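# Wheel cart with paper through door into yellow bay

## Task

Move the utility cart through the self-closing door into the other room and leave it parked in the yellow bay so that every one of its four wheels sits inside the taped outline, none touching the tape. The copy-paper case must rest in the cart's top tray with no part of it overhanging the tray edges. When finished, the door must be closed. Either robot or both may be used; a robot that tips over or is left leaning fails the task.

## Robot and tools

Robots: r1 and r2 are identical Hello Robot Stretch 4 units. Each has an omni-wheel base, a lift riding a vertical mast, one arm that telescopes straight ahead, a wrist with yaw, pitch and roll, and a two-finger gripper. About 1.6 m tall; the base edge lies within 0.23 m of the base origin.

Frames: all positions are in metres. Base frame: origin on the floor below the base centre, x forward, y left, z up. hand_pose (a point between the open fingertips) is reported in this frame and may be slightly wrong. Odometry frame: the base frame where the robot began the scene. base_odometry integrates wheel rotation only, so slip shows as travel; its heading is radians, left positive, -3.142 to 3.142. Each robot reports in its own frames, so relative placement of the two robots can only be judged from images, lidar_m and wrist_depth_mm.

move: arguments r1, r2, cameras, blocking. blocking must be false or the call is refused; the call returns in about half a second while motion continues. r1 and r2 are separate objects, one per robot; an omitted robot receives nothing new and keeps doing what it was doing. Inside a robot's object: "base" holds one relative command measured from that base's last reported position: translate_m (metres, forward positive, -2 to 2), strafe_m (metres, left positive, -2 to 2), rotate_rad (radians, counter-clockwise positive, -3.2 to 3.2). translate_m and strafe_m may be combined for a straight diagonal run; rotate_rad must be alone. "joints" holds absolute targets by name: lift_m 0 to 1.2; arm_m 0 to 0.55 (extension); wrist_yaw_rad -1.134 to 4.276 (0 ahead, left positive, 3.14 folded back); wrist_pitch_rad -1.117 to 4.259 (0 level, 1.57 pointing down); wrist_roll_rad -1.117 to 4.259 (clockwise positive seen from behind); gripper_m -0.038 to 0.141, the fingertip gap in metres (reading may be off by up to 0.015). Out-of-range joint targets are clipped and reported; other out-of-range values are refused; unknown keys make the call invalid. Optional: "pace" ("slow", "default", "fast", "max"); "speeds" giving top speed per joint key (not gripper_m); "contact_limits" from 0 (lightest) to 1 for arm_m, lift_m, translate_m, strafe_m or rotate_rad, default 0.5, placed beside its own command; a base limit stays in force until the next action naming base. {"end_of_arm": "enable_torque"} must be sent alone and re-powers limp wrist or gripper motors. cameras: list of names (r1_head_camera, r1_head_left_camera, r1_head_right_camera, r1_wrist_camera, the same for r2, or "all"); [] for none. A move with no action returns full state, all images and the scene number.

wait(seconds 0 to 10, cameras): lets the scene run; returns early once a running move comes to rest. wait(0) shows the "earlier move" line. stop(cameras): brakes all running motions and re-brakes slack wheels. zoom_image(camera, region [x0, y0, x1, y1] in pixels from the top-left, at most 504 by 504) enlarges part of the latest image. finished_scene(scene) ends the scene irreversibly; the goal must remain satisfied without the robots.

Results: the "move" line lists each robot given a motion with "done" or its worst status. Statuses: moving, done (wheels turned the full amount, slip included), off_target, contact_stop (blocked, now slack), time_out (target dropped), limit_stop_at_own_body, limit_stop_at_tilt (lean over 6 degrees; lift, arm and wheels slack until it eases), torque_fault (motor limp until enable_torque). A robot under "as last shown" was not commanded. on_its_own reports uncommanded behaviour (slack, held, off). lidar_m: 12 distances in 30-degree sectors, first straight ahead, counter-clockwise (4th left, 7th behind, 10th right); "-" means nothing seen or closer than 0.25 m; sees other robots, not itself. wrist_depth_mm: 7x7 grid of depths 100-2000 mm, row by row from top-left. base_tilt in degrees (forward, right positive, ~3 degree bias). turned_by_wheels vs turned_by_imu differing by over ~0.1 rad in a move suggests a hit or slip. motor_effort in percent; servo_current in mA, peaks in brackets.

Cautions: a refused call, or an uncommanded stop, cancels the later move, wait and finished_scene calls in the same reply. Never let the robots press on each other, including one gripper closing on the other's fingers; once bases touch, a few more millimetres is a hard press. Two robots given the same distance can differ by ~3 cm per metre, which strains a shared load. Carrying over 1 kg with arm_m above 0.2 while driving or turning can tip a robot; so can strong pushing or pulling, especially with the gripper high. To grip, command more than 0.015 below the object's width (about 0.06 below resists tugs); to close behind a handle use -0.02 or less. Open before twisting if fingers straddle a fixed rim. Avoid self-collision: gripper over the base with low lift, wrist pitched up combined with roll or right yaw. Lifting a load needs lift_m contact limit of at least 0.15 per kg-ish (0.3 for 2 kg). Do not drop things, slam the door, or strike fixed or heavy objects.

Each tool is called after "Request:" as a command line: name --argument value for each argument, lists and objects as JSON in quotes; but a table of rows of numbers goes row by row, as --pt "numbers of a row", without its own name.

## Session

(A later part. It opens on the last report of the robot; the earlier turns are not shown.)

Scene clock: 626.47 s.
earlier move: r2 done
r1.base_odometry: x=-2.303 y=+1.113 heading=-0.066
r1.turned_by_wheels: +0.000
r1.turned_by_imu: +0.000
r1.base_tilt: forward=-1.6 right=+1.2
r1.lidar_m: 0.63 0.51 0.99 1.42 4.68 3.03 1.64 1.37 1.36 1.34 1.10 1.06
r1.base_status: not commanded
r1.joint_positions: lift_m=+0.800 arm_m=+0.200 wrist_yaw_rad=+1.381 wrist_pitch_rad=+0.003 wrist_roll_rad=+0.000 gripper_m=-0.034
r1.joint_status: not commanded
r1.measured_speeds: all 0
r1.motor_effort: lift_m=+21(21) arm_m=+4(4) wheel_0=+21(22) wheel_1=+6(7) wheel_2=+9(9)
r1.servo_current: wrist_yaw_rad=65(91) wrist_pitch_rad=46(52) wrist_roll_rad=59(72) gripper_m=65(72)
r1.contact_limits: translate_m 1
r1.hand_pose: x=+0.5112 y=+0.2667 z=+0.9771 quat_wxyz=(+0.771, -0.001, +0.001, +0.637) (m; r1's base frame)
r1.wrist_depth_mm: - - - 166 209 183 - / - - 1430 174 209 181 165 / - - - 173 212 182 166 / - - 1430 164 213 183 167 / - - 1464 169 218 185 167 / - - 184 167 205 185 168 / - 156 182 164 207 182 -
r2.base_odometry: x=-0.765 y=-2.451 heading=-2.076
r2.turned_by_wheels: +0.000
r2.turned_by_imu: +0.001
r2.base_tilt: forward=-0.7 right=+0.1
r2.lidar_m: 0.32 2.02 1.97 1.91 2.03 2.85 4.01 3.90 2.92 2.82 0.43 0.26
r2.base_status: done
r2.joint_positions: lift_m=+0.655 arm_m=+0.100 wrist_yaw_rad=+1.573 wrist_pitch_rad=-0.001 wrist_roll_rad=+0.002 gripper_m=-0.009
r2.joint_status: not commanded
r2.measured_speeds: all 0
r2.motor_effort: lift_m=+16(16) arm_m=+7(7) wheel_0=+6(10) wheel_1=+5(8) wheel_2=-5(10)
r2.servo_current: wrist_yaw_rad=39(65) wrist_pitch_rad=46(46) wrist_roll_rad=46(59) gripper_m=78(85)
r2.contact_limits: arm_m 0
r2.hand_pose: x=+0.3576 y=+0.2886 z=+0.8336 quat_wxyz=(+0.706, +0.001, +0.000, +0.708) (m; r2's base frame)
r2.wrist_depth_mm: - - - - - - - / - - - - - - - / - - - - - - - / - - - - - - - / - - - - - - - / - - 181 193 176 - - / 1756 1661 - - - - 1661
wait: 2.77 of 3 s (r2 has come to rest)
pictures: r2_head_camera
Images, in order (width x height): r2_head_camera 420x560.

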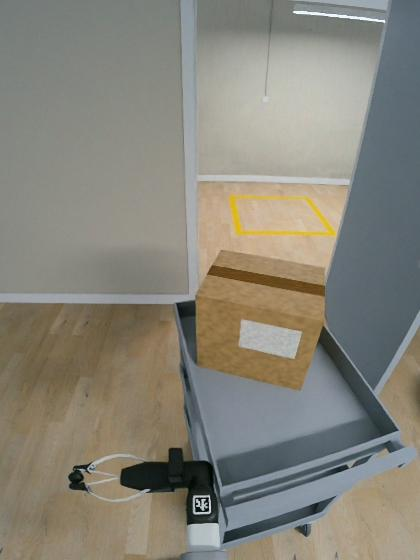

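Request:
move --blocking false --r2 '{"base":{"translate_m":-0.17}}'

Request:
wait --seconds 1.3

Request:
move --blocking false --r2 '{"base":{"strafe_m":-0.14}}'

Request:
wait --seconds 1.3

Request:
move --blocking false --r2 '{"base":{"translate_m":0.3},"pace":"slow"}'

Request:
wait --seconds 4 --cameras '["r2_head_camera","r2_head_left_camera"]'

Scene clock: 641.23 s.
move: r2 moving
r1: as last shown
r1.lidar_m: 0.64 0.51 0.98 1.42 4.67 3.00 1.65 1.37 1.37 1.35 1.12 1.07
r1.servo_current: wrist_yaw_rad=85(91) wrist_pitch_rad=46(52) wrist_roll_rad=59(59) gripper_m=59(65)
r1.contact_limits: translate_m 1
r1.wrist_depth_mm: - - - 165 209 183 - / - - 1430 175 209 181 165 / - - - 172 211 183 165 / - - 1430 164 213 183 167 / - - 1430 168 218 184 167 / - - 185 167 206 185 168 / - 156 182 164 208 181 -
r2.base_odometry: x=-0.750 y=-2.424 heading=-2.076
r2.turned_by_wheels: +0.000
r2.turned_by_imu: +0.000
r2.base_tilt: forward=-0.7 right=+0.1
r2.lidar_m: 0.34 2.06 1.96 1.91 2.02 2.87 3.98 3.89 2.93 2.80 0.50 0.30
r2.base_status: translate_m moving
r2.joint_positions: lift_m=+0.655 arm_m=+0.100 wrist_yaw_rad=+1.573 wrist_pitch_rad=-0.001 wrist_roll_rad=+0.002 gripper_m=-0.009
r2.joint_status: not commanded
r2.measured_speeds: translate_m=-0.120 strafe_m=-0.001 rotate_rad=+0.002 lift_m=+0.000 arm_m=+0.000 wrist_yaw_rad=+0.000 wrist_pitch_rad=+0.000 wrist_roll_rad=+0.000
r2.motor_effort: lift_m=+16(16) arm_m=+7(7) wheel_0=-5(8) wheel_1=-7(8) wheel_2=+12(12)
r2.servo_current: wrist_yaw_rad=52(59) wrist_pitch_rad=33(46) wrist_roll_rad=46(52) gripper_m=78(85)
r2.contact_limits: arm_m 0
r2.hand_pose: x=+0.3576 y=+0.2886 z=+0.8336 quat_wxyz=(+0.706, +0.001, +0.000, +0.708) (m; r2's base frame)
r2.wrist_depth_mm: - - - - - - - / - - - - - - - / - - - - - - - / - - - - - - - / - - - - - - - / - - 181 193 177 - - / 1756 1708 - - - - 1661
pictures: none

Scene clock: 642.53 s.
earlier move: r2 moving
r1.base_odometry: x=-2.303 y=+1.113 heading=-0.066
r1.turned_by_wheels: +0.000
r1.turned_by_imu: +0.000
r1.base_tilt: forward=-1.6 right=+1.2
r1.lidar_m: 0.64 0.49 0.99 1.48 4.66 3.02 1.62 1.37 1.37 1.35 1.12 1.10
r1.base_status: not commanded
r1.joint_positions: lift_m=+0.800 arm_m=+0.200 wrist_yaw_rad=+1.381 wrist_pitch_rad=+0.003 wrist_roll_rad=+0.000 gripper_m=-0.034
r1.joint_status: not commanded
r1.measured_speeds: all 0
r1.motor_effort: lift_m=+21(21) arm_m=+4(4) wheel_0=+21(22) wheel_1=+6(7) wheel_2=+9(9)
r1.servo_current: wrist_yaw_rad=72(91) wrist_pitch_rad=46(52) wrist_roll_rad=39(65) gripper_m=59(65)
r1.contact_limits: translate_m 1
r1.hand_pose: x=+0.5112 y=+0.2667 z=+0.9771 quat_wxyz=(+0.771, -0.001, +0.001, +0.637) (m; r1's base frame)
r1.wrist_depth_mm: - - - 166 209 183 - / - - - 175 210 181 165 / - - - 172 211 183 166 / - - - 164 212 183 166 / - - 1576 168 217 185 167 / - - 184 167 205 186 168 / - 156 878 164 207 182 -
r2.base_odometry: x=-0.683 y=-2.303 heading=-2.076
r2.turned_by_wheels: +0.000
r2.turned_by_imu: +0.000
r2.base_tilt: forward=-0.7 right=+0.1
r2.lidar_m: 0.43 2.23 1.99 1.93 2.03 2.84 3.81 3.88 2.90 2.81 1.49 0.45
r2.base_status: translate_m moving
r2.joint_positions: lift_m=+0.655 arm_m=+0.100 wrist_yaw_rad=+1.573 wrist_pitch_rad=-0.001 wrist_roll_rad=+0.002 gripper_m=-0.009
r2.joint_status: not commanded
r2.measured_speeds: all 0
r2.motor_effort: lift_m=+16(16) arm_m=+7(7) wheel_0=+2(10) wheel_1=-2(8) wheel_2=+4(13)
r2.servo_current: wrist_yaw_rad=46(59) wrist_pitch_rad=46(46) wrist_roll_rad=46(59) gripper_m=78(85)
r2.contact_limits: arm_m 0
r2.hand_pose: x=+0.3576 y=+0.2886 z=+0.8336 quat_wxyz=(+0.706, +0.001, +0.000, +0.708) (m; r2's base frame)
r2.wrist_depth_mm: - - - - - - - / - - - - - - - / - - - - - - - / - - - - - - - / - - - - - - - / - - 181 192 176 - - / 1808 1661 - - - - 1618
wait: 1.30 s; no rest
pictures: none

Scene clock: 643.03 s.
earlier move: r2 done
move: r2 moving
r1: as last shown
r1.lidar_m: 0.64 0.48 1.00 1.44 4.64 3.02 1.65 1.38 1.39 1.36 1.11 1.08
r1.servo_current: wrist_yaw_rad=52(91) wrist_pitch_rad=39(46) wrist_roll_rad=26(59) gripper_m=65(65)
r1.contact_limits: translate_m 1
r1.wrist_depth_mm: - - - 166 208 183 - / - - - 174 210 181 165 / - - - 172 211 182 165 / - - - 164 213 183 167 / - - 1537 168 217 185 167 / - - 185 167 206 186 168 / - 156 891 164 206 182 -
r2.base_odometry: x=-0.714 y=-2.285 heading=-2.076
r2.turned_by_wheels: +0.000
r2.turned_by_imu: +0.000
r2.base_tilt: forward=-0.7 right=+0.0
r2.lidar_m: 0.42 2.19 2.02 1.96 2.09 2.91 3.82 3.87 2.86 2.78 1.46 0.47
r2.base_status: strafe_m moving
r2.joint_positions: lift_m=+0.655 arm_m=+0.100 wrist_yaw_rad=+1.573 wrist_pitch_rad=-0.001 wrist_roll_rad=+0.002 gripper_m=-0.009
r2.joint_status: not commanded
r2.measured_speeds: translate_m=+0.001 strafe_m=-0.140 rotate_rad=-0.003 lift_m=+0.000 arm_m=+0.000 wrist_yaw_rad=+0.000 wrist_pitch_rad=+0.000 wrist_roll_rad=+0.000
r2.motor_effort: lift_m=+16(16) arm_m=+7(7) wheel_0=+8(12) wheel_1=-11(12) wheel_2=+5(5)
r2.servo_current: wrist_yaw_rad=46(59) wrist_pitch_rad=46(46) wrist_roll_rad=33(52) gripper_m=78(85)
r2.contact_limits: arm_m 0
r2.hand_pose: x=+0.3576 y=+0.2886 z=+0.8336 quat_wxyz=(+0.706, +0.001, +0.000, +0.708) (m; r2's base frame)
r2.wrist_depth_mm: - - - - - - - / - - - - - - - / - - - - - - - / - - - - - - - / - - - - - - - / - - 181 193 176 - - / 1808 1708 - - - - 1661
pictures: none

Scene clock: 644.23 s.
earlier move: r2 done
r1.base_odometry: x=-2.303 y=+1.113 heading=-0.066
r1.turned_by_wheels: +0.000
r1.turned_by_imu: +0.000
r1.base_tilt: forward=-1.6 right=+1.2
r1.lidar_m: 0.64 0.50 1.00 1.35 4.67 3.02 1.64 1.35 1.37 1.36 1.11 1.04
r1.base_status: not commanded
r1.joint_positions: lift_m=+0.800 arm_m=+0.200 wrist_yaw_rad=+1.381 wrist_pitch_rad=+0.003 wrist_roll_rad=+0.000 gripper_m=-0.034
r1.joint_status: not commanded
r1.measured_speeds: all 0
r1.motor_effort: lift_m=+21(21) arm_m=+3(4) wheel_0=+21(22) wheel_1=+6(7) wheel_2=+9(9)
r1.servo_current: wrist_yaw_rad=59(91) wrist_pitch_rad=39(52) wrist_roll_rad=39(65) gripper_m=59(65)
r1.contact_limits: translate_m 1
r1.hand_pose: x=+0.5112 y=+0.2667 z=+0.9771 quat_wxyz=(+0.771, -0.001, +0.001, +0.637) (m; r1's base frame)
r1.wrist_depth_mm: - - - 166 208 183 - / - - - 175 208 181 165 / - - - 172 211 183 165 / - - - 164 213 183 167 / - - 1281 168 218 184 167 / - - 185 167 205 186 167 / - 156 182 164 208 182 -
r2.base_odometry: x=-0.805 y=-2.235 heading=-2.076
r2.turned_by_wheels: +0.000
r2.turned_by_imu: +0.000
r2.base_tilt: forward=-0.7 right=+0.1
r2.lidar_m: 0.42 2.20 2.12 2.05 2.15 3.04 3.82 3.71 2.76 2.67 1.38 0.49
r2.base_status: done
r2.joint_positions: lift_m=+0.655 arm_m=+0.100 wrist_yaw_rad=+1.573 wrist_pitch_rad=-0.001 wrist_roll_rad=+0.002 gripper_m=-0.009
r2.joint_status: not commanded
r2.measured_speeds: all 0
r2.motor_effort: lift_m=+16(16) arm_m=+7(7) wheel_0=+2(14) wheel_1=-2(12) wheel_2=+4(5)
r2.servo_current: wrist_yaw_rad=46(59) wrist_pitch_rad=33(46) wrist_roll_rad=46(59) gripper_m=72(85)
r2.contact_limits: arm_m 0
r2.hand_pose: x=+0.3576 y=+0.2886 z=+0.8336 quat_wxyz=(+0.706, +0.001, +0.000, +0.708) (m; r2's base frame)
r2.wrist_depth_mm: - - - - - - - / - - - - - - - / - - - - - - - / - - - - - - - / - - - - - - - / - - 187 202 176 - - / 1921 1808 - - - - 1708
wait: 1.20 of 1.3 s (r2 has come to rest)
pictures: none

Scene clock: 644.73 s.
move: r2 moving
r1: as last shown
r1.lidar_m: 0.64 0.48 0.99 1.37 4.66 3.04 1.64 1.36 1.37 1.35 1.13 1.09
r1.motor_effort: lift_m=+21(21) arm_m=+4(4) wheel_0=+21(22) wheel_1=+7(7) wheel_2=+9(9)
r1.servo_current: wrist_yaw_rad=72(91) wrist_pitch_rad=39(52) wrist_roll_rad=46(52) gripper_m=65(65)
r1.contact_limits: translate_m 1
r1.wrist_depth_mm: - - - 165 208 183 - / - - - 175 210 181 165 / - - - 172 211 182 166 / - - - 164 213 184 167 / - - 1308 168 217 183 167 / - - 185 167 206 185 168 / - 156 183 163 207 182 -
r2.base_odometry: x=-0.811 y=-2.246 heading=-2.076
r2.turned_by_wheels: +0.000
r2.turned_by_imu: +0.000
r2.base_tilt: forward=-0.7 right=+0.1
r2.lidar_m: 0.42 2.16 2.12 2.05 2.19 3.05 3.84 3.72 2.77 2.68 1.35 0.48
r2.base_status: translate_m moving
r2.joint_positions: lift_m=+0.655 arm_m=+0.100 wrist_yaw_rad=+1.573 wrist_pitch_rad=-0.001 wrist_roll_rad=+0.002 gripper_m=-0.009
r2.joint_status: not commanded
r2.measured_speeds: translate_m=+0.048 strafe_m=+0.000 rotate_rad=+0.002 lift_m=+0.000 arm_m=+0.000 wrist_yaw_rad=+0.000 wrist_pitch_rad=+0.000 wrist_roll_rad=+0.000
r2.motor_effort: lift_m=+16(16) arm_m=+7(7) wheel_0=+6(6) wheel_1=+7(7) wheel_2=-8(10)
r2.servo_current: wrist_yaw_rad=52(52) wrist_pitch_rad=39(46) wrist_roll_rad=59(59) gripper_m=78(85)
r2.contact_limits: arm_m 0
r2.hand_pose: x=+0.3576 y=+0.2886 z=+0.8336 quat_wxyz=(+0.706, +0.001, +0.000, +0.708) (m; r2's base frame)
r2.wrist_depth_mm: - - - - - - - / - - - - - - - / - - - - - - - / - - - - - - - / - - - - - - - / - - 187 203 176 - - / 1921 1808 - - - - 1661
pictures: none

Scene clock: 648.53 s.
earlier move: r2 done
r1.base_odometry: x=-2.303 y=+1.113 heading=-0.066
r1.turned_by_wheels: +0.000
r1.turned_by_imu: +0.000
r1.base_tilt: forward=-1.6 right=+1.2
r1.lidar_m: 0.64 0.52 0.95 1.22 4.65 3.03 1.66 1.37 1.38 1.32 1.13 1.10
r1.base_status: not commanded
r1.joint_positions: lift_m=+0.800 arm_m=+0.200 wrist_yaw_rad=+1.381 wrist_pitch_rad=+0.003 wrist_roll_rad=+0.000 gripper_m=-0.034
r1.joint_status: not commanded
r1.measured_speeds: all 0
r1.motor_effort: lift_m=+21(21) arm_m=+4(4) wheel_0=+21(22) wheel_1=+6(7) wheel_2=+9(9)
r1.servo_current: wrist_yaw_rad=78(91) wrist_pitch_rad=46(52) wrist_roll_rad=52(65) gripper_m=59(65)
r1.contact_limits: translate_m 1
r1.hand_pose: x=+0.5112 y=+0.2667 z=+0.9771 quat_wxyz=(+0.771, -0.001, +0.001, +0.637) (m; r1's base frame)
r1.wrist_depth_mm: - - 165 166 209 183 - / - - 1255 174 210 180 165 / - - 1229 172 211 182 166 / - - 1229 164 212 183 167 / - - 1281 168 218 184 167 / - - 185 168 206 185 168 / - 156 1229 164 206 182 -
r2.base_odometry: x=-0.950 y=-2.497 heading=-2.076
r2.turned_by_wheels: +0.000
r2.turned_by_imu: +0.001
r2.base_tilt: forward=-0.7 right=+0.1
r2.lidar_m: 0.42 1.87 2.13 2.06 2.17 3.04 4.15 3.72 2.75 2.68 1.07 0.48
r2.base_status: done
r2.joint_positions: lift_m=+0.655 arm_m=+0.100 wrist_yaw_rad=+1.573 wrist_pitch_rad=-0.001 wrist_roll_rad=+0.002 gripper_m=-0.009
r2.joint_status: not commanded
r2.measured_speeds: all 0
r2.motor_effort: lift_m=+16(16) arm_m=+7(7) wheel_0=+3(12) wheel_1=+5(10) wheel_2=-6(12)
r2.servo_current: wrist_yaw_rad=46(59) wrist_pitch_rad=39(46) wrist_roll_rad=46(65) gripper_m=72(85)
r2.contact_limits: arm_m 0
r2.hand_pose: x=+0.3575 y=+0.2886 z=+0.8336 quat_wxyz=(+0.706, +0.001, +0.000, +0.708) (m; r2's base frame)
r2.wrist_depth_mm: - - - - - - - / - - - - - - - / - - - - - - - / - - - - - - - / - - - - - - - / - - 187 202 176 - - / 1863 1863 - - - - 1661
wait: 3.80 of 4 s (r2 has come to rest)
pictures: r2_head_camera, r2_head_left_camera
Images, in order (width x height): r2_head_camera 420x560, r2_head_left_camera 420x672.

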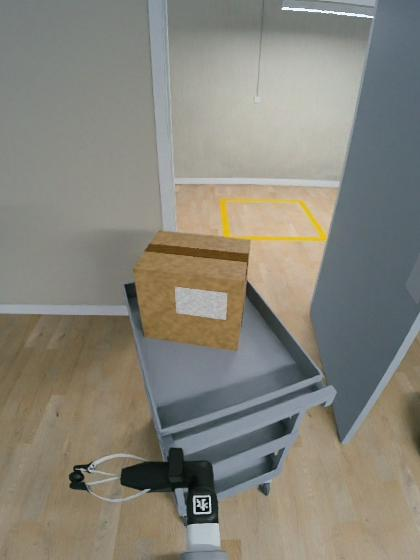

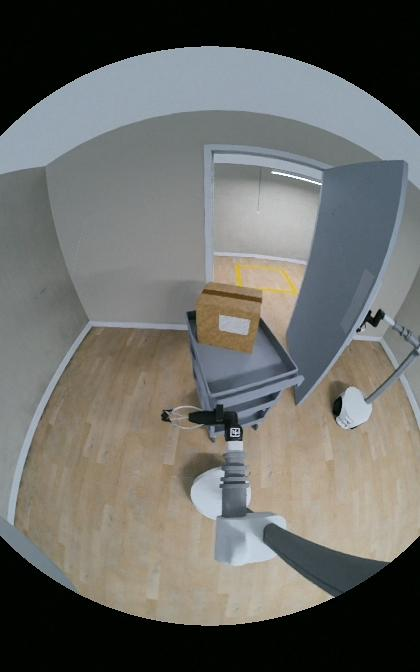

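Request:
move --blocking false --r2 '{"base":{"translate_m":-0.32},"pace":"default"}'

Request:
wait --seconds 2

Request:
move --blocking false --r2 '{"base":{"strafe_m":-0.1},"joints":{"wrist_yaw_rad":0,"wrist_roll_rad":1.57,"gripper_m":0.135,"lift_m":0.664,"arm_m":0.05}}'

Request:
wait --seconds 1.2

Request:
wait --seconds 1.5 --cameras '["r2_head_camera","r2_wrist_camera"]'

Scene clock: 664.90 s.
move: r2 moving
r1: as last shown
r1.lidar_m: 0.65 0.49 0.94 1.26 4.66 3.02 1.65 1.37 1.38 1.35 1.13 1.06
r1.servo_current: wrist_yaw_rad=65(85) wrist_pitch_rad=39(46) wrist_roll_rad=52(59) gripper_m=65(72)
r1.contact_limits: translate_m 1
r1.wrist_depth_mm: - - 164 165 208 183 - / - - - 175 209 181 165 / - - - 172 211 183 166 / - - 1308 164 212 183 167 / - - 1255 168 218 185 167 / - - 185 168 206 186 167 / - 155 - 164 207 182 -
r2.base_odometry: x=-0.935 y=-2.470 heading=-2.076
r2.turned_by_wheels: +0.000
r2.turned_by_imu: +0.000
r2.base_tilt: forward=-0.7 right=+0.1
r2.lidar_m: 0.41 1.90 2.15 2.04 2.16 3.03 4.12 3.70 2.79 2.69 1.13 0.51
r2.base_status: translate_m moving
r2.joint_positions: lift_m=+0.655 arm_m=+0.100 wrist_yaw_rad=+1.573 wrist_pitch_rad=-0.001 wrist_roll_rad=+0.002 gripper_m=-0.009
r2.joint_status: not commanded
r2.measured_speeds: translate_m=-0.121 strafe_m=-0.001 rotate_rad=-0.006 lift_m=+0.000 arm_m=+0.000 wrist_yaw_rad=+0.000 wrist_pitch_rad=+0.000 wrist_roll_rad=+0.000
r2.motor_effort: lift_m=+16(16) arm_m=+6(7) wheel_0=-5(10) wheel_1=-7(8) wheel_2=+11(12)
r2.servo_current: wrist_yaw_rad=52(52) wrist_pitch_rad=39(46) wrist_roll_rad=46(59) gripper_m=78(85)
r2.contact_limits: arm_m 0
r2.hand_pose: x=+0.3575 y=+0.2886 z=+0.8336 quat_wxyz=(+0.706, +0.001, +0.000, +0.708) (m; r2's base frame)
r2.wrist_depth_mm: - - - - - - - / - - - - - - - / - - - - - - - / - - - - - - - / - - - - - - - / - - 187 202 176 - - / 1983 1808 - - - - 1708
pictures: none

Scene clock: 666.90 s.
earlier move: r2 moving
r1.base_odometry: x=-2.303 y=+1.113 heading=-0.066
r1.turned_by_wheels: +0.000
r1.turned_by_imu: +0.000
r1.base_tilt: forward=-1.5 right=+1.2
r1.lidar_m: 0.64 0.47 0.94 1.38 4.66 3.02 1.65 1.38 1.36 1.34 1.12 1.08
r1.base_status: not commanded
r1.joint_positions: lift_m=+0.800 arm_m=+0.200 wrist_yaw_rad=+1.381 wrist_pitch_rad=+0.003 wrist_roll_rad=+0.000 gripper_m=-0.034
r1.joint_status: not commanded
r1.measured_speeds: all 0
r1.motor_effort: lift_m=+21(21) arm_m=+4(4) wheel_0=+21(22) wheel_1=+6(7) wheel_2=+9(9)
r1.servo_current: wrist_yaw_rad=52(85) wrist_pitch_rad=39(52) wrist_roll_rad=46(59) gripper_m=65(72)
r1.contact_limits: translate_m 1
r1.hand_pose: x=+0.5112 y=+0.2667 z=+0.9771 quat_wxyz=(+0.771, -0.001, +0.001, +0.637) (m; r1's base frame)
r1.wrist_depth_mm: - - - 166 208 182 - / - - - 174 209 181 165 / - - - 172 211 182 166 / - - - 163 213 183 166 / - - - 168 219 184 167 / - - 184 167 206 185 167 / - 156 1661 163 208 181 -
r2.base_odometry: x=-0.795 y=-2.217 heading=-2.076
r2.turned_by_wheels: +0.000
r2.turned_by_imu: +0.000
r2.base_tilt: forward=-0.7 right=+0.1
r2.lidar_m: 0.68 2.22 2.14 2.05 2.19 3.06 3.78 3.71 2.77 2.66 1.41 0.82
r2.base_status: translate_m moving
r2.joint_positions: lift_m=+0.655 arm_m=+0.100 wrist_yaw_rad=+1.573 wrist_pitch_rad=-0.001 wrist_roll_rad=+0.002 gripper_m=-0.009
r2.joint_status: not commanded
r2.measured_speeds: all 0
r2.motor_effort: lift_m=+16(16) arm_m=+6(7) wheel_0=-1(11) wheel_1=-3(10) wheel_2=+3(13)
r2.servo_current: wrist_yaw_rad=52(65) wrist_pitch_rad=46(46) wrist_roll_rad=39(59) gripper_m=78(85)
r2.contact_limits: arm_m 0
r2.hand_pose: x=+0.3576 y=+0.2886 z=+0.8336 quat_wxyz=(+0.706, +0.001, +0.000, +0.708) (m; r2's base frame)
r2.wrist_depth_mm: - - - - - - - / - - - - - - - / - - - - - - - / - - - - - - - / - - - - - - - / - - 187 202 176 - - / 1808 1756 - - - - 1661
wait: 2.00 s; no rest
pictures: none

Scene clock: 667.40 s.
earlier move: r2 done
move: r2 moving
r1: as last shown
r1.base_tilt: forward=-1.6 right=+1.2
r1.lidar_m: 0.65 0.49 0.94 1.33 4.67 3.02 1.64 1.37 1.38 1.34 1.13 1.08
r1.motor_effort: lift_m=+21(21) arm_m=+4(4) wheel_0=+22(22) wheel_1=+7(7) wheel_2=+9(9)
r1.servo_current: wrist_yaw_rad=85(85) wrist_pitch_rad=46(52) wrist_roll_rad=52(52) gripper_m=59(72)
r1.contact_limits: translate_m 1
r1.wrist_depth_mm: - - - 166 209 183 - / - - - 175 209 181 165 / - - - 172 211 183 166 / - - - 164 212 183 167 / - - - 168 218 185 167 / - - 185 167 206 185 168 / - 156 1618 163 206 181 -
r2.base_odometry: x=-0.827 y=-2.200 heading=-2.076
r2.turned_by_wheels: +0.000
r2.turned_by_imu: +0.000
r2.base_tilt: forward=-0.7 right=+0.1
r2.lidar_m: 0.69 2.21 2.19 2.10 2.22 3.09 3.81 3.65 2.73 2.64 1.37 0.86
r2.base_status: strafe_m moving
r2.joint_positions: lift_m=+0.664 arm_m=+0.059 wrist_yaw_rad=+1.008 wrist_pitch_rad=-0.001 wrist_roll_rad=+0.589 gripper_m=+0.013
r2.joint_status: lift_m moving; arm_m moving; wrist_yaw_rad moving; wrist_roll_rad moving; gripper_m moving
r2.measured_speeds: translate_m=+0.001 strafe_m=-0.142 rotate_rad=-0.006 lift_m=+0.000 arm_m=-0.088 wrist_yaw_rad=-1.727 wrist_pitch_rad=+0.000 wrist_roll_rad=+1.820
r2.motor_effort: lift_m=+22(23) arm_m=-5(11) wheel_0=+12(12) wheel_1=-10(11) wheel_2=+3(4)
r2.servo_current: wrist_yaw_rad=117(130) wrist_pitch_rad=39(46) wrist_roll_rad=78(104) gripper_m=78(85)
r2.hand_pose: x=+0.4573 y=+0.1973 z=+0.8422 quat_wxyz=(+0.838, +0.255, +0.140, +0.462) (m; r2's base frame)
r2.wrist_depth_mm: - - - - - - - / - - - - - - - / - - - - - - - / - - - - - - - / - - - - - - 1618 / - - 185 196 182 1661 1336 / - - - - - 1336 1138
pictures: none

Scene clock: 668.60 s.
earlier move: r2 moving
r1.base_odometry: x=-2.303 y=+1.113 heading=-0.066
r1.turned_by_wheels: +0.000
r1.turned_by_imu: +0.000
r1.base_tilt: forward=-1.6 right=+1.2
r1.lidar_m: 0.65 0.51 0.95 1.22 4.66 3.01 1.66 1.39 1.38 1.33 1.12 1.06
r1.base_status: not commanded
r1.joint_positions: lift_m=+0.800 arm_m=+0.200 wrist_yaw_rad=+1.381 wrist_pitch_rad=+0.003 wrist_roll_rad=+0.000 gripper_m=-0.034
r1.joint_status: not commanded
r1.measured_speeds: all 0
r1.motor_effort: lift_m=+21(21) arm_m=+4(4) wheel_0=+21(22) wheel_1=+7(7) wheel_2=+9(9)
r1.servo_current: wrist_yaw_rad=72(85) wrist_pitch_rad=46(52) wrist_roll_rad=39(65) gripper_m=59(72)
r1.contact_limits: translate_m 1
r1.hand_pose: x=+0.5112 y=+0.2667 z=+0.9771 quat_wxyz=(+0.771, -0.001, +0.001, +0.637) (m; r1's base frame)
r1.wrist_depth_mm: - - - 166 209 183 - / - - - 175 209 181 165 / - - - 172 211 182 167 / - - - 164 212 183 167 / - - 1229 168 218 185 167 / - - 185 168 206 185 168 / - 156 - 164 207 181 -
r2.base_odometry: x=-0.883 y=-2.169 heading=-2.076
r2.turned_by_wheels: +0.000
r2.turned_by_imu: +0.000
r2.base_tilt: forward=-0.7 right=+0.1
r2.lidar_m: 0.70 2.20 2.23 2.17 2.27 3.20 3.81 3.59 2.67 2.57 1.32 0.88
r2.base_status: done
r2.joint_positions: lift_m=+0.664 arm_m=+0.050 wrist_yaw_rad=+0.003 wrist_pitch_rad=-0.001 wrist_roll_rad=+1.568 gripper_m=+0.128
r2.joint_status: gripper_m moving; the others done
r2.measured_speeds: all 0
r2.motor_effort: lift_m=+21(23) arm_m=-6(11) wheel_0=+3(12) wheel_1=-2(11) wheel_2=+3(4)
r2.servo_current: wrist_yaw_rad=59(143) wrist_pitch_rad=46(46) wrist_roll_rad=39(104) gripper_m=78(124)
r2.hand_pose: x=+0.5097 y=-0.0866 z=+0.8422 quat_wxyz=(+0.708, +0.706, +0.001, +0.001) (m; r2's base frame)
r2.wrist_depth_mm: - - - - - - 1138 / - - - - - 1661 1160 / - - - 615 - 615 1098 / - - - 585 - 580 831 / 1808 - 798 559 - 554 559 / - 181 204 530 191 525 525 / - - 842 - - - 504
wait: 1.20 s; no rest
pictures: none

Scene clock: 669.20 s.
earlier move: r2 done
r1.base_odometry: x=-2.303 y=+1.113 heading=-0.066
r1.turned_by_wheels: +0.000
r1.turned_by_imu: +0.000
r1.base_tilt: forward=-1.6 right=+1.2
r1.lidar_m: 0.63 0.50 0.93 1.22 4.65 3.03 1.67 1.39 1.37 1.34 1.14 1.05
r1.base_status: not commanded
r1.joint_positions: lift_m=+0.800 arm_m=+0.200 wrist_yaw_rad=+1.381 wrist_pitch_rad=+0.003 wrist_roll_rad=+0.000 gripper_m=-0.034
r1.joint_status: not commanded
r1.measured_speeds: all 0
r1.motor_effort: lift_m=+21(21) arm_m=+4(4) wheel_0=+21(22) wheel_1=+7(7) wheel_2=+9(9)
r1.servo_current: wrist_yaw_rad=85(85) wrist_pitch_rad=52(52) wrist_roll_rad=46(65) gripper_m=59(72)
r1.contact_limits: translate_m 1
r1.hand_pose: x=+0.5112 y=+0.2667 z=+0.9771 quat_wxyz=(+0.771, -0.001, +0.001, +0.637) (m; r1's base frame)
r1.wrist_depth_mm: - - - 165 208 183 - / - - - 174 210 180 165 / - - - 172 211 182 166 / - - - 164 212 183 167 / - - 1229 168 219 185 167 / - - 185 167 206 185 168 / - 156 - 163 207 182 -
r2.base_odometry: x=-0.883 y=-2.169 heading=-2.076
r2.turned_by_wheels: +0.000
r2.turned_by_imu: +0.000
r2.base_tilt: forward=-0.7 right=+0.1
r2.lidar_m: 0.73 2.20 2.24 2.17 2.28 3.23 3.83 3.56 2.67 2.56 1.31 0.86
r2.base_status: done
r2.joint_positions: lift_m=+0.664 arm_m=+0.050 wrist_yaw_rad=+0.003 wrist_pitch_rad=-0.001 wrist_roll_rad=+1.568 gripper_m=+0.135
r2.joint_status: all done
r2.measured_speeds: all 0
r2.motor_effort: lift_m=+21(23) arm_m=-7(11) wheel_0=+3(12) wheel_1=-1(11) wheel_2=+3(4)
r2.servo_current: wrist_yaw_rad=46(143) wrist_pitch_rad=39(46) wrist_roll_rad=39(104) gripper_m=52(124)
r2.hand_pose: x=+0.5097 y=-0.0866 z=+0.8422 quat_wxyz=(+0.708, +0.706, +0.001, +0.001) (m; r2's base frame)
r2.wrist_depth_mm: - - - - - - 1138 / - - - - - 1661 1138 / - - - 609 - 615 1118 / - - - 585 - 580 809 / 1808 - 798 554 - 554 549 / - 188 809 530 193 517 530 / - - 831 - - - 508
wait: 0.60 of 1.5 s (r2 has come to rest)
pictures: r2_head_camera, r2_wrist_camera
Images, in order (width x height): r2_head_camera 420x560, r2_wrist_camera 616x392.

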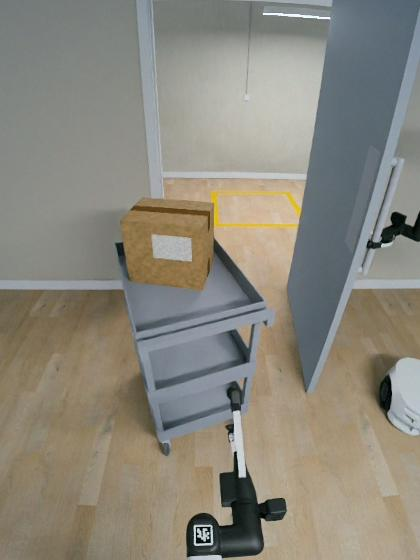

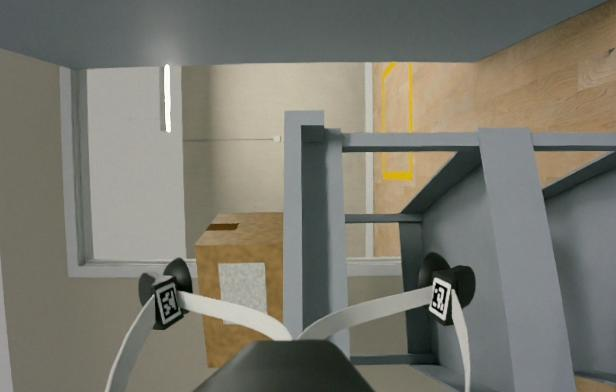

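Request:
move --blocking false --r2 '{"base":{"translate_m":0.22}}'

Request:
wait --seconds 1.6

Request:
move --blocking false --r2 '{"joints":{"arm_m":0.2},"contact_limits":{"arm_m":0.1},"pace":"slow"}'

Request:
wait --seconds 2.2 --cameras '["r2_wrist_camera"]'

Request:
move --blocking false --r2 '{"joints":{"gripper_m":0.0}}'

Request:
wait --seconds 2 --cameras '["r2_wrist_camera"]'

Scene clock: 678.80 s.
move: r2 moving
r1: as last shown
r1.lidar_m: 0.63 0.49 0.93 1.21 4.66 2.99 1.66 1.38 1.38 1.35 1.12 1.07
r1.motor_effort: lift_m=+21(21) arm_m=+4(4) wheel_0=+21(22) wheel_1=+6(7) wheel_2=+9(9)
r1.servo_current: wrist_yaw_rad=78(85) wrist_pitch_rad=46(46) wrist_roll_rad=33(59) gripper_m=52(65)
r1.contact_limits: translate_m 1
r1.wrist_depth_mm: - - - 165 208 182 - / - - - 174 210 181 165 / - - - 172 211 182 166 / - - - 164 213 183 167 / - - 1138 168 218 184 167 / - - 185 168 206 185 167 / - 156 - 163 207 182 -
r2.base_odometry: x=-0.898 y=-2.196 heading=-2.076
r2.turned_by_wheels: +0.000
r2.turned_by_imu: +0.001
r2.base_tilt: forward=-0.7 right=+0.1
r2.lidar_m: 0.68 2.18 2.22 2.17 2.27 3.17 3.80 3.56 2.65 2.57 1.30 0.82
r2.base_status: translate_m moving
r2.joint_positions: lift_m=+0.664 arm_m=+0.050 wrist_yaw_rad=+0.003 wrist_pitch_rad=-0.001 wrist_roll_rad=+1.568 gripper_m=+0.135
r2.joint_status: not commanded
r2.measured_speeds: translate_m=+0.121 strafe_m=+0.001 rotate_rad=-0.004 lift_m=+0.000 arm_m=+0.000 wrist_yaw_rad=+0.000 wrist_pitch_rad=+0.000 wrist_roll_rad=+0.000
r2.motor_effort: lift_m=+21(21) arm_m=-6(7) wheel_0=+7(10) wheel_1=+7(8) wheel_2=-13(13)
r2.servo_current: wrist_yaw_rad=52(65) wrist_pitch_rad=39(46) wrist_roll_rad=46(59) gripper_m=52(52)
r2.hand_pose: x=+0.5097 y=-0.0866 z=+0.8422 quat_wxyz=(+0.708, +0.706, +0.001, +0.001) (m; r2's base frame)
r2.wrist_depth_mm: - - - - - - 1098 / 1661 - - - - 1708 1138 / - - - 569 - 668 1118 / - - - 544 - 559 554 / - - 768 530 - 521 530 / - 187 759 455 193 211 504 / - - 809 - - - 480
pictures: none

Scene clock: 680.40 s.
earlier move: r2 moving
r1.base_odometry: x=-2.303 y=+1.113 heading=-0.066
r1.turned_by_wheels: +0.000
r1.turned_by_imu: +0.000
r1.base_tilt: forward=-1.6 right=+1.2
r1.lidar_m: 0.64 0.48 0.96 1.19 4.66 3.05 1.63 1.38 1.38 1.32 1.12 1.08
r1.base_status: not commanded
r1.joint_positions: lift_m=+0.800 arm_m=+0.200 wrist_yaw_rad=+1.381 wrist_pitch_rad=+0.003 wrist_roll_rad=+0.000 gripper_m=-0.034
r1.joint_status: not commanded
r1.measured_speeds: all 0
r1.motor_effort: lift_m=+21(21) arm_m=+4(4) wheel_0=+21(22) wheel_1=+6(7) wheel_2=+9(9)
r1.servo_current: wrist_yaw_rad=85(91) wrist_pitch_rad=46(52) wrist_roll_rad=59(59) gripper_m=59(65)
r1.contact_limits: translate_m 1
r1.hand_pose: x=+0.5112 y=+0.2667 z=+0.9771 quat_wxyz=(+0.771, -0.001, +0.001, +0.637) (m; r1's base frame)
r1.wrist_depth_mm: - - - 166 209 183 - / - - - 174 210 181 166 / - - - 172 211 182 166 / - - - 164 213 184 167 / - - 1160 168 218 185 167 / - - 185 168 206 185 168 / - 155 - 164 207 182 -
r2.base_odometry: x=-0.989 y=-2.361 heading=-2.076
r2.turned_by_wheels: +0.000
r2.turned_by_imu: +0.000
r2.base_tilt: forward=-0.6 right=+0.1
r2.lidar_m: 0.51 0.51 2.24 2.16 2.28 3.21 4.03 3.57 2.66 2.58 1.19 0.61
r2.base_status: translate_m moving
r2.joint_positions: lift_m=+0.664 arm_m=+0.050 wrist_yaw_rad=+0.003 wrist_pitch_rad=-0.001 wrist_roll_rad=+1.568 gripper_m=+0.135
r2.joint_status: not commanded
r2.measured_speeds: all 0
r2.motor_effort: lift_m=+21(21) arm_m=-6(7) wheel_0=+4(11) wheel_1=+4(9) wheel_2=-3(14)
r2.servo_current: wrist_yaw_rad=59(65) wrist_pitch_rad=46(46) wrist_roll_rad=46(59) gripper_m=46(52)
r2.hand_pose: x=+0.5097 y=-0.0866 z=+0.8422 quat_wxyz=(+0.708, +0.706, +0.001, +0.001) (m; r2's base frame)
r2.wrist_depth_mm: - - - - - 1576 1138 / 1661 - - 336 - 1576 1182 / 1576 - - 373 413 559 413 / - - - 357 - 759 - / - - 603 342 946 - - / - 188 574 282 188 - - / - - 603 - - - -
wait: 1.60 s; no rest
pictures: none

Scene clock: 680.90 s.
earlier move: r2 done
move: r2 moving
r1: as last shown
r1.lidar_m: 0.64 0.48 0.96 1.17 4.66 3.04 1.64 1.37 1.36 1.33 1.12 1.05
r1.motor_effort: lift_m=+21(21) arm_m=+3(4) wheel_0=+21(22) wheel_1=+7(7) wheel_2=+9(9)
r1.servo_current: wrist_yaw_rad=59(91) wrist_pitch_rad=46(46) wrist_roll_rad=46(65) gripper_m=65(65)
r1.contact_limits: translate_m 1
r1.wrist_depth_mm: - - - 165 208 183 - / - - - 174 208 181 165 / - - - 172 211 183 166 / - - - 164 213 184 167 / - - 1182 168 219 184 167 / - - 185 168 206 185 168 / - 155 - 163 206 182 -
r2.base_odometry: x=-0.989 y=-2.361 heading=-2.076
r2.turned_by_wheels: +0.000
r2.turned_by_imu: +0.000
r2.base_tilt: forward=-0.7 right=+0.1
r2.lidar_m: 0.51 0.48 2.23 2.14 2.29 3.15 4.04 3.57 2.67 2.58 1.17 0.61
r2.base_status: done
r2.joint_positions: lift_m=+0.664 arm_m=+0.062 wrist_yaw_rad=+0.003 wrist_pitch_rad=-0.001 wrist_roll_rad=+1.568 gripper_m=+0.135
r2.joint_status: arm_m moving
r2.measured_speeds: translate_m=+0.000 strafe_m=+0.000 rotate_rad=+0.000 lift_m=+0.000 arm_m=+0.049 wrist_yaw_rad=+0.000 wrist_pitch_rad=+0.000 wrist_roll_rad=+0.000
r2.motor_effort: lift_m=+21(21) arm_m=+8(9) wheel_0=+2(3) wheel_1=+2(3) wheel_2=-3(3)
r2.servo_current: wrist_yaw_rad=52(59) wrist_pitch_rad=46(46) wrist_roll_rad=52(59) gripper_m=46(59)
r2.contact_limits: arm_m 0.1
r2.hand_pose: x=+0.5220 y=-0.0866 z=+0.8422 quat_wxyz=(+0.708, +0.706, +0.001, +0.001) (m; r2's base frame)
r2.wrist_depth_mm: - - - - - 1576 1160 / 1618 - - 327 - 1576 1160 / 1661 - - 362 402 574 402 / - - - 347 - 750 - / - - 597 332 - - - / - 188 559 271 193 - - / - - 591 - - - -
pictures: none

Scene clock: 683.10 s.
earlier move: r2 moving
r1.base_odometry: x=-2.303 y=+1.113 heading=-0.066
r1.turned_by_wheels: +0.000
r1.turned_by_imu: +0.000
r1.base_tilt: forward=-1.6 right=+1.2
r1.lidar_m: 0.61 0.51 0.95 1.20 4.67 3.00 1.63 1.37 1.37 1.34 1.14 1.07
r1.base_status: not commanded
r1.joint_positions: lift_m=+0.800 arm_m=+0.200 wrist_yaw_rad=+1.381 wrist_pitch_rad=+0.003 wrist_roll_rad=+0.000 gripper_m=-0.034
r1.joint_status: not commanded
r1.measured_speeds: all 0
r1.motor_effort: lift_m=+21(21) arm_m=+4(4) wheel_0=+21(22) wheel_1=+7(7) wheel_2=+9(9)
r1.servo_current: wrist_yaw_rad=72(98) wrist_pitch_rad=46(52) wrist_roll_rad=33(65) gripper_m=52(65)
r1.contact_limits: translate_m 1
r1.hand_pose: x=+0.5112 y=+0.2667 z=+0.9771 quat_wxyz=(+0.771, -0.001, +0.001, +0.637) (m; r1's base frame)
r1.wrist_depth_mm: - - - 166 208 183 - / - - - 174 209 181 166 / - - - 172 212 182 166 / - - - 164 212 183 167 / - - - 167 219 185 167 / - - 185 168 206 185 168 / - 156 - 163 206 182 -
r2.base_odometry: x=-0.989 y=-2.361 heading=-2.076
r2.turned_by_wheels: +0.000
r2.turned_by_imu: +0.000
r2.base_tilt: forward=-0.6 right=+0.1
r2.lidar_m: 0.53 0.53 2.23 2.15 2.28 3.21 4.02 3.59 2.65 2.60 1.19 0.67
r2.base_status: done
r2.joint_positions: lift_m=+0.664 arm_m=+0.200 wrist_yaw_rad=+0.000 wrist_pitch_rad=-0.001 wrist_roll_rad=+1.568 gripper_m=+0.135
r2.joint_status: arm_m moving
r2.measured_speeds: all 0
r2.motor_effort: lift_m=+20(21) arm_m=+5(12) wheel_0=+2(3) wheel_1=+2(3) wheel_2=-3(3)
r2.servo_current: wrist_yaw_rad=39(59) wrist_pitch_rad=33(46) wrist_roll_rad=46(59) gripper_m=52(59)
r2.contact_limits: arm_m 0.1
r2.hand_pose: x=+0.6590 y=-0.0875 z=+0.8422 quat_wxyz=(+0.708, +0.706, +0.000, +0.000) (m; r2's base frame)
r2.wrist_depth_mm: - - - 229 - 1661 1138 / - - - 262 291 296 296 / - - - 270 - 1661 1160 / - - - 257 - 1708 - / - - 569 244 243 - - / - 199 187 181 196 184 - / - 473 473 - - - -
wait: 2.20 s; no rest
pictures: r2_wrist_camera
Images, in order (width x height): r2_wrist_camera 616x392.

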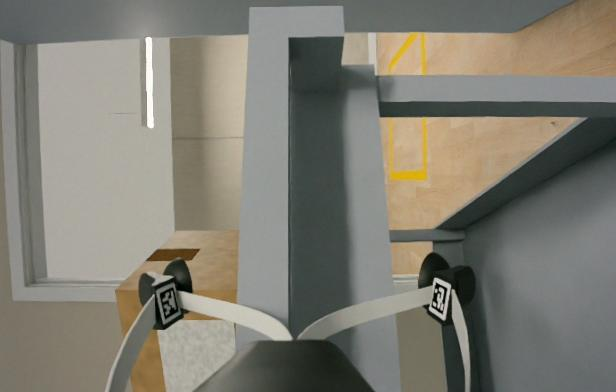

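Scene clock: 683.60 s.
earlier move: r2 done
move: r2 moving
r1: as last shown
r1.lidar_m: 0.65 0.49 0.92 1.17 4.65 3.07 1.62 1.38 1.38 1.34 1.11 1.05
r1.motor_effort: lift_m=+21(21) arm_m=+4(4) wheel_0=+21(22) wheel_1=+6(7) wheel_2=+9(9)
r1.servo_current: wrist_yaw_rad=65(78) wrist_pitch_rad=39(46) wrist_roll_rad=46(59) gripper_m=59(65)
r1.contact_limits: translate_m 1
r1.wrist_depth_mm: - - - 165 208 183 - / - - - 174 209 181 165 / - - - 172 211 182 166 / - - - 164 213 183 167 / - - - 168 217 184 167 / - - 185 168 206 186 168 / - 156 - 164 206 181 -
r2.base_odometry: x=-0.989 y=-2.361 heading=-2.076
r2.turned_by_wheels: +0.000
r2.turned_by_imu: +0.000
r2.base_tilt: forward=-0.7 right=+0.0
r2.lidar_m: 0.55 0.55 2.23 2.15 2.29 3.21 4.04 3.58 2.68 2.58 1.19 0.68
r2.base_status: not commanded
r2.joint_positions: lift_m=+0.664 arm_m=+0.200 wrist_yaw_rad=+0.000 wrist_pitch_rad=-0.001 wrist_roll_rad=+1.568 gripper_m=+0.123
r2.joint_status: gripper_m moving; the others done
r2.measured_speeds: all 0
r2.motor_effort: lift_m=+20(20) arm_m=+7(8) wheel_0=+2(3) wheel_1=+3(3) wheel_2=-3(3)
r2.servo_current: wrist_yaw_rad=52(59) wrist_pitch_rad=33(46) wrist_roll_rad=52(52) gripper_m=85(85)
r2.contact_limits: arm_m 0.1
r2.hand_pose: x=+0.6590 y=-0.0875 z=+0.8422 quat_wxyz=(+0.708, +0.706, +0.000, +0.000) (m; r2's base frame)
r2.wrist_depth_mm: - - - 229 - 1661 1138 / - - - 260 293 296 296 / - - - 268 - 1661 1182 / - - - 255 - 1708 - / - - 574 243 244 - - / - 455 189 182 197 176 - / - 473 473 - - 732 -
pictures: none

Scene clock: 685.33 s.
earlier move: r2 done
r1.base_odometry: x=-2.303 y=+1.113 heading=-0.066
r1.turned_by_wheels: +0.000
r1.turned_by_imu: +0.000
r1.base_tilt: forward=-1.6 right=+1.2
r1.lidar_m: 0.66 0.50 0.93 1.18 4.65 3.01 1.64 1.37 1.39 1.36 1.14 1.06
r1.base_status: not commanded
r1.joint_positions: lift_m=+0.800 arm_m=+0.200 wrist_yaw_rad=+1.381 wrist_pitch_rad=+0.003 wrist_roll_rad=+0.000 gripper_m=-0.034
r1.joint_status: not commanded
r1.measured_speeds: all 0
r1.motor_effort: lift_m=+21(21) arm_m=+4(4) wheel_0=+21(22) wheel_1=+6(7) wheel_2=+9(9)
r1.servo_current: wrist_yaw_rad=65(85) wrist_pitch_rad=39(52) wrist_roll_rad=39(65) gripper_m=52(65)
r1.contact_limits: translate_m 1
r1.hand_pose: x=+0.5112 y=+0.2667 z=+0.9771 quat_wxyz=(+0.771, -0.001, +0.001, +0.637) (m; r1's base frame)
r1.wrist_depth_mm: - - - 165 208 183 - / - - - 175 208 181 166 / - - - 172 211 182 166 / - - - 164 212 183 167 / - - - 169 219 185 167 / - - 185 167 206 186 168 / - 156 - 163 207 182 -
r2.base_odometry: x=-0.989 y=-2.361 heading=-2.076
r2.turned_by_wheels: +0.000
r2.turned_by_imu: +0.000
r2.base_tilt: forward=-0.6 right=+0.1
r2.lidar_m: 0.54 0.54 2.24 2.14 2.28 3.20 4.03 3.57 2.66 2.59 1.20 0.67
r2.base_status: not commanded
r2.joint_positions: lift_m=+0.664 arm_m=+0.200 wrist_yaw_rad=-0.001 wrist_pitch_rad=-0.003 wrist_roll_rad=+1.568 gripper_m=+0.001
r2.joint_status: all done
r2.measured_speeds: all 0
r2.motor_effort: lift_m=+18(21) arm_m=+6(8) wheel_0=+1(3) wheel_1=+1(3) wheel_2=-2(4)
r2.servo_current: wrist_yaw_rad=39(59) wrist_pitch_rad=46(46) wrist_roll_rad=46(59) gripper_m=72(247)
r2.contact_limits: arm_m 0.1
r2.hand_pose: x=+0.6591 y=-0.0878 z=+0.8430 quat_wxyz=(+0.708, +0.706, -0.001, +0.001) (m; r2's base frame)
r2.wrist_depth_mm: - - - 226 - 1808 1205 / - - - 251 282 286 286 / - - - 262 268 1863 1229 / - - - 249 256 1863 - / 1499 - 559 201 242 820 - / - 459 185 178 182 - - / - - 480 - 221 - -
wait: 1.73 of 2 s (r2 has come to rest)
pictures: r2_wrist_camera
Images, in order (width x height): r2_wrist_camera 616x392.

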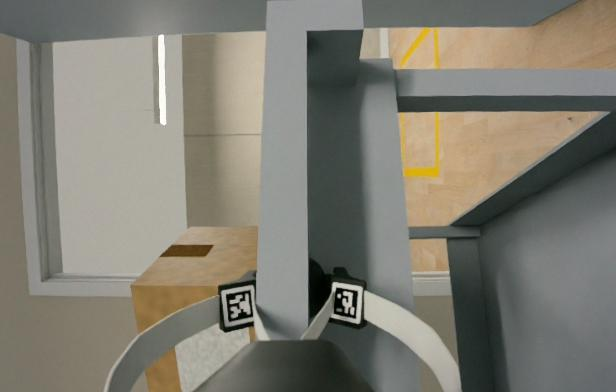

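Request:
move --blocking false --r2 '{"base":{"strafe_m":0.2},"pace":"slow"}'

Request:
wait --seconds 3 --cameras '["r2_wrist_camera","r2_head_camera"]'

Scene clock: 694.30 s.
move: r2 moving
r1: as last shown
r1.lidar_m: 0.65 0.51 0.94 1.17 4.66 3.05 1.61 1.37 1.38 1.32 1.12 1.05
r1.motor_effort: lift_m=+21(21) arm_m=+4(4) wheel_0=+21(22) wheel_1=+7(7) wheel_2=+9(9)
r1.servo_current: wrist_yaw_rad=59(85) wrist_pitch_rad=46(52) wrist_roll_rad=59(59) gripper_m=65(65)
r1.contact_limits: translate_m 1
r1.wrist_depth_mm: - - - 165 208 182 - / - - - 174 210 180 165 / - - - 172 211 183 166 / - - - 164 213 183 167 / - - - 168 218 184 167 / - - 185 167 204 185 168 / - 156 - 164 207 182 -
r2.base_odometry: x=-0.977 y=-2.368 heading=-2.077
r2.turned_by_wheels: -0.001
r2.turned_by_imu: +0.000
r2.base_tilt: forward=-0.7 right=+0.1
r2.lidar_m: 0.51 0.56 2.18 2.14 2.26 3.20 4.04 3.59 2.67 2.60 1.19 0.68
r2.base_status: strafe_m moving
r2.joint_positions: lift_m=+0.664 arm_m=+0.200 wrist_yaw_rad=-0.002 wrist_pitch_rad=-0.003 wrist_roll_rad=+1.568 gripper_m=+0.001
r2.joint_status: not commanded
r2.measured_speeds: translate_m=+0.001 strafe_m=+0.056 rotate_rad=-0.005 lift_m=+0.000 arm_m=+0.000 wrist_yaw_rad=-0.021 wrist_pitch_rad=+0.000 wrist_roll_rad=+0.000
r2.motor_effort: lift_m=+18(18) arm_m=+6(6) wheel_0=-14(14) wheel_1=+6(8) wheel_2=+0(2)
r2.servo_current: wrist_yaw_rad=46(52) wrist_pitch_rad=39(52) wrist_roll_rad=46(65) gripper_m=85(85)
r2.contact_limits: arm_m 0.1
r2.hand_pose: x=+0.6590 y=-0.0881 z=+0.8430 quat_wxyz=(+0.708, +0.706, -0.002, +0.000) (m; r2's base frame)
r2.wrist_depth_mm: - - - 229 - 1808 1182 / - - - 256 286 289 289 / - - - 263 268 1808 1205 / - - - 250 256 1983 - / 1537 - 569 197 241 831 - / - 459 187 177 182 788 - / - - 477 - 220 - -
pictures: none

Scene clock: 696.93 s.
earlier move: r2 done
r1.base_odometry: x=-2.303 y=+1.113 heading=-0.066
r1.turned_by_wheels: +0.000
r1.turned_by_imu: +0.000
r1.base_tilt: forward=-1.6 right=+1.2
r1.lidar_m: 0.64 0.53 1.13 1.34 4.65 3.03 1.65 1.37 1.38 1.34 1.14 1.05
r1.base_status: not commanded
r1.joint_positions: lift_m=+0.800 arm_m=+0.200 wrist_yaw_rad=+1.381 wrist_pitch_rad=+0.003 wrist_roll_rad=+0.000 gripper_m=-0.034
r1.joint_status: not commanded
r1.measured_speeds: all 0
r1.motor_effort: lift_m=+21(21) arm_m=+4(4) wheel_0=+21(22) wheel_1=+7(7) wheel_2=+9(9)
r1.servo_current: wrist_yaw_rad=72(91) wrist_pitch_rad=39(52) wrist_roll_rad=46(65) gripper_m=52(72)
r1.contact_limits: translate_m 1
r1.hand_pose: x=+0.5112 y=+0.2667 z=+0.9771 quat_wxyz=(+0.771, -0.001, +0.001, +0.637) (m; r1's base frame)
r1.wrist_depth_mm: - - - 165 209 183 - / - - 1397 175 209 181 165 / - - 1397 172 211 182 166 / - - 1397 164 212 183 167 / - - - 168 218 185 167 / - - 183 167 206 185 168 / - 156 1430 163 206 182 -
r2.base_odometry: x=-0.814 y=-2.458 heading=-2.076
r2.turned_by_wheels: +0.000
r2.turned_by_imu: +0.000
r2.base_tilt: forward=-0.7 right=+0.0
r2.lidar_m: 0.59 0.58 2.02 1.95 2.06 2.89 4.01 3.85 2.87 2.76 1.21 0.63
r2.base_status: done
r2.joint_positions: lift_m=+0.664 arm_m=+0.200 wrist_yaw_rad=-0.004 wrist_pitch_rad=-0.003 wrist_roll_rad=+1.568 gripper_m=+0.001
r2.joint_status: not commanded
r2.measured_speeds: all 0
r2.motor_effort: lift_m=+18(18) arm_m=+5(6) wheel_0=-6(16) wheel_1=+2(8) wheel_2=+0(2)
r2.servo_current: wrist_yaw_rad=46(65) wrist_pitch_rad=46(52) wrist_roll_rad=52(65) gripper_m=78(85)
r2.contact_limits: arm_m 0.1
r2.hand_pose: x=+0.6588 y=-0.0886 z=+0.8430 quat_wxyz=(+0.708, +0.706, -0.002, +0.000) (m; r2's base frame)
r2.wrist_depth_mm: - - - 196 237 241 240 / - - - 236 236 1708 1078 / - - - 237 236 831 - / - - 521 236 236 831 - / 1499 480 477 202 235 820 - / - 512 188 177 183 - - / - - 580 - - - -
wait: 2.63 of 3 s (r2 has come to rest)
pictures: r2_head_camera, r2_wrist_camera
Images, in order (width x height): r2_head_camera 420x560, r2_wrist_camera 616x392.

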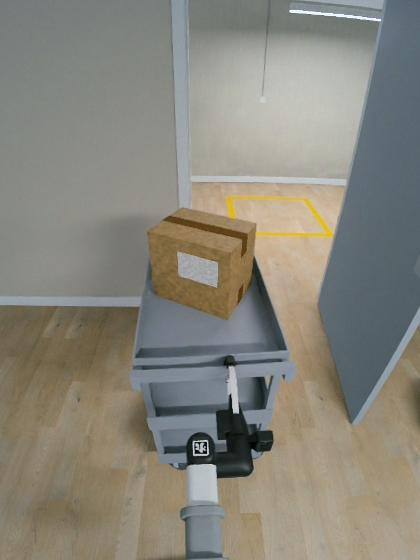

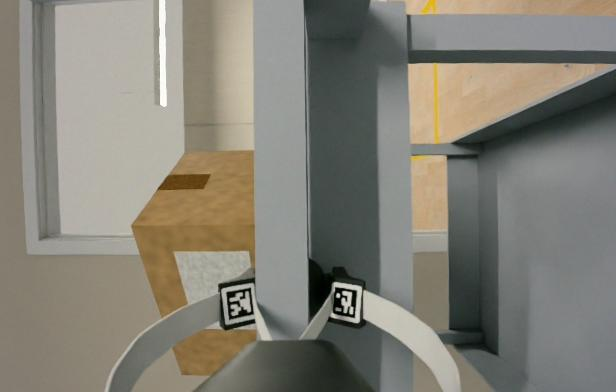

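Request:
move --blocking false --r2 '{"base":{"translate_m":-0.5,"strafe_m":0.17},"pace":"slow"}'

Request:
wait --seconds 6.5 --cameras '["r2_wrist_camera","r2_head_camera"]'

Scene clock: 707.40 s.
move: r2 moving
r1: as last shown
r1.lidar_m: 0.65 0.51 1.14 1.37 4.66 3.06 1.65 1.38 1.38 1.35 1.12 1.09
r1.motor_effort: lift_m=+21(21) arm_m=+4(4) wheel_0=+22(22) wheel_1=+6(7) wheel_2=+9(9)
r1.servo_current: wrist_yaw_rad=65(78) wrist_pitch_rad=46(46) wrist_roll_rad=39(52) gripper_m=59(65)
r1.contact_limits: translate_m 1
r1.wrist_depth_mm: - - - 165 209 183 - / - - 1397 175 208 181 165 / - - 1397 172 211 182 165 / - - 1430 164 213 183 167 / - - - 168 218 185 167 / - - 186 167 206 185 168 / - 156 1397 164 206 182 -
r2.base_odometry: x=-0.805 y=-2.450 heading=-2.077
r2.turned_by_wheels: +0.000
r2.turned_by_imu: +0.000
r2.base_tilt: forward=-0.7 right=+0.1
r2.lidar_m: 0.58 0.62 2.02 1.93 2.07 2.87 4.02 3.85 2.86 2.79 1.26 0.62
r2.base_status: translate_m moving; strafe_m moving
r2.joint_positions: lift_m=+0.664 arm_m=+0.200 wrist_yaw_rad=-0.002 wrist_pitch_rad=-0.003 wrist_roll_rad=+1.568 gripper_m=+0.001
r2.joint_status: not commanded
r2.measured_speeds: translate_m=-0.048 strafe_m=+0.017 rotate_rad=+0.003 lift_m=+0.000 arm_m=+0.000 wrist_yaw_rad=+0.010 wrist_pitch_rad=+0.000 wrist_roll_rad=+0.000
r2.motor_effort: lift_m=+18(18) arm_m=+4(5) wheel_0=-9(13) wheel_1=-7(7) wheel_2=+10(11)
r2.servo_current: wrist_yaw_rad=46(59) wrist_pitch_rad=39(46) wrist_roll_rad=52(52) gripper_m=72(78)
r2.contact_limits: arm_m 0.1
r2.hand_pose: x=+0.6590 y=-0.0881 z=+0.8430 quat_wxyz=(+0.708, +0.706, -0.002, +0.000) (m; r2's base frame)
r2.wrist_depth_mm: - - - 196 233 238 236 / - - - 234 234 1756 1205 / - - - 235 235 820 - / 1576 - 504 236 235 831 - / - 484 480 202 235 831 - / - - 187 177 182 - - / - - 597 - - - -
pictures: none

Scene clock: 713.40 s.
earlier move: r2 done
r1.base_odometry: x=-2.303 y=+1.113 heading=-0.066
r1.turned_by_wheels: +0.000
r1.turned_by_imu: +0.000
r1.base_tilt: forward=-1.6 right=+1.2
r1.lidar_m: 0.66 0.50 1.26 1.60 4.66 3.02 1.65 1.38 1.39 1.34 1.10 1.05
r1.base_status: not commanded
r1.joint_positions: lift_m=+0.800 arm_m=+0.200 wrist_yaw_rad=+1.381 wrist_pitch_rad=+0.003 wrist_roll_rad=+0.000 gripper_m=-0.034
r1.joint_status: not commanded
r1.measured_speeds: all 0
r1.motor_effort: lift_m=+21(21) arm_m=+4(4) wheel_0=+21(22) wheel_1=+7(7) wheel_2=+9(9)
r1.servo_current: wrist_yaw_rad=65(98) wrist_pitch_rad=46(52) wrist_roll_rad=33(72) gripper_m=59(65)
r1.contact_limits: translate_m 1
r1.hand_pose: x=+0.5112 y=+0.2667 z=+0.9771 quat_wxyz=(+0.771, -0.001, +0.001, +0.637) (m; r1's base frame)
r1.wrist_depth_mm: - - - 165 209 183 - / - - - 174 208 181 165 / - - - 172 212 182 165 / - - - 164 213 183 167 / - - - 168 217 184 167 / - - 185 167 206 185 167 / - 156 1661 164 206 182 -
r2.base_odometry: x=-0.424 y=-2.103 heading=-2.076
r2.turned_by_wheels: +0.001
r2.turned_by_imu: +0.004
r2.base_tilt: forward=-0.7 right=+0.1
r2.lidar_m: 0.60 0.66 1.86 1.80 1.90 2.68 3.45 3.62 3.05 2.95 1.76 0.63
r2.base_status: done
r2.joint_positions: lift_m=+0.664 arm_m=+0.200 wrist_yaw_rad=+0.003 wrist_pitch_rad=-0.003 wrist_roll_rad=+1.568 gripper_m=+0.001
r2.joint_status: not commanded
r2.measured_speeds: all 0
r2.motor_effort: lift_m=+18(18) arm_m=+4(5) wheel_0=+1(13) wheel_1=-2(8) wheel_2=+10(14)
r2.servo_current: wrist_yaw_rad=52(65) wrist_pitch_rad=46(46) wrist_roll_rad=52(59) gripper_m=78(85)
r2.contact_limits: arm_m 0.1
r2.hand_pose: x=+0.6595 y=-0.0866 z=+0.8430 quat_wxyz=(+0.708, +0.706, +0.000, +0.002) (m; r2's base frame)
r2.wrist_depth_mm: - - - 189 220 226 225 / - - - 221 223 1808 - / - - 580 226 227 798 - / - 512 469 230 230 820 - / - - 508 217 234 - - / - - 187 178 181 - - / - - - - 239 - -
wait: 6.00 of 6.5 s (r2 has come to rest)
pictures: r2_head_camera, r2_wrist_camera
Images, in order (width x height): r2_head_camera 420x560, r2_wrist_camera 616x392.

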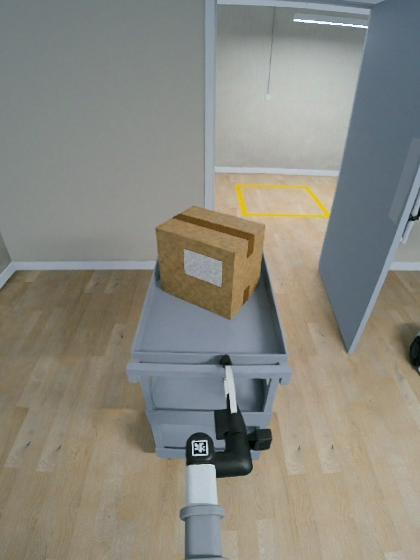

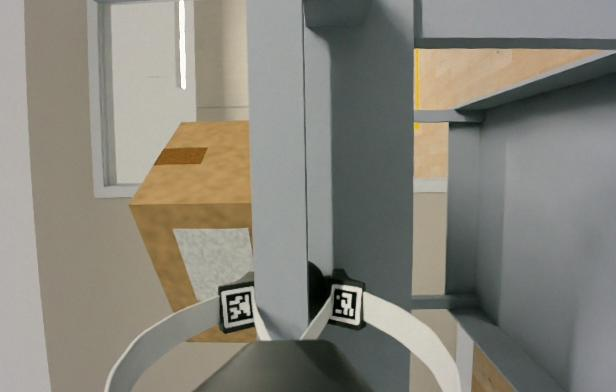

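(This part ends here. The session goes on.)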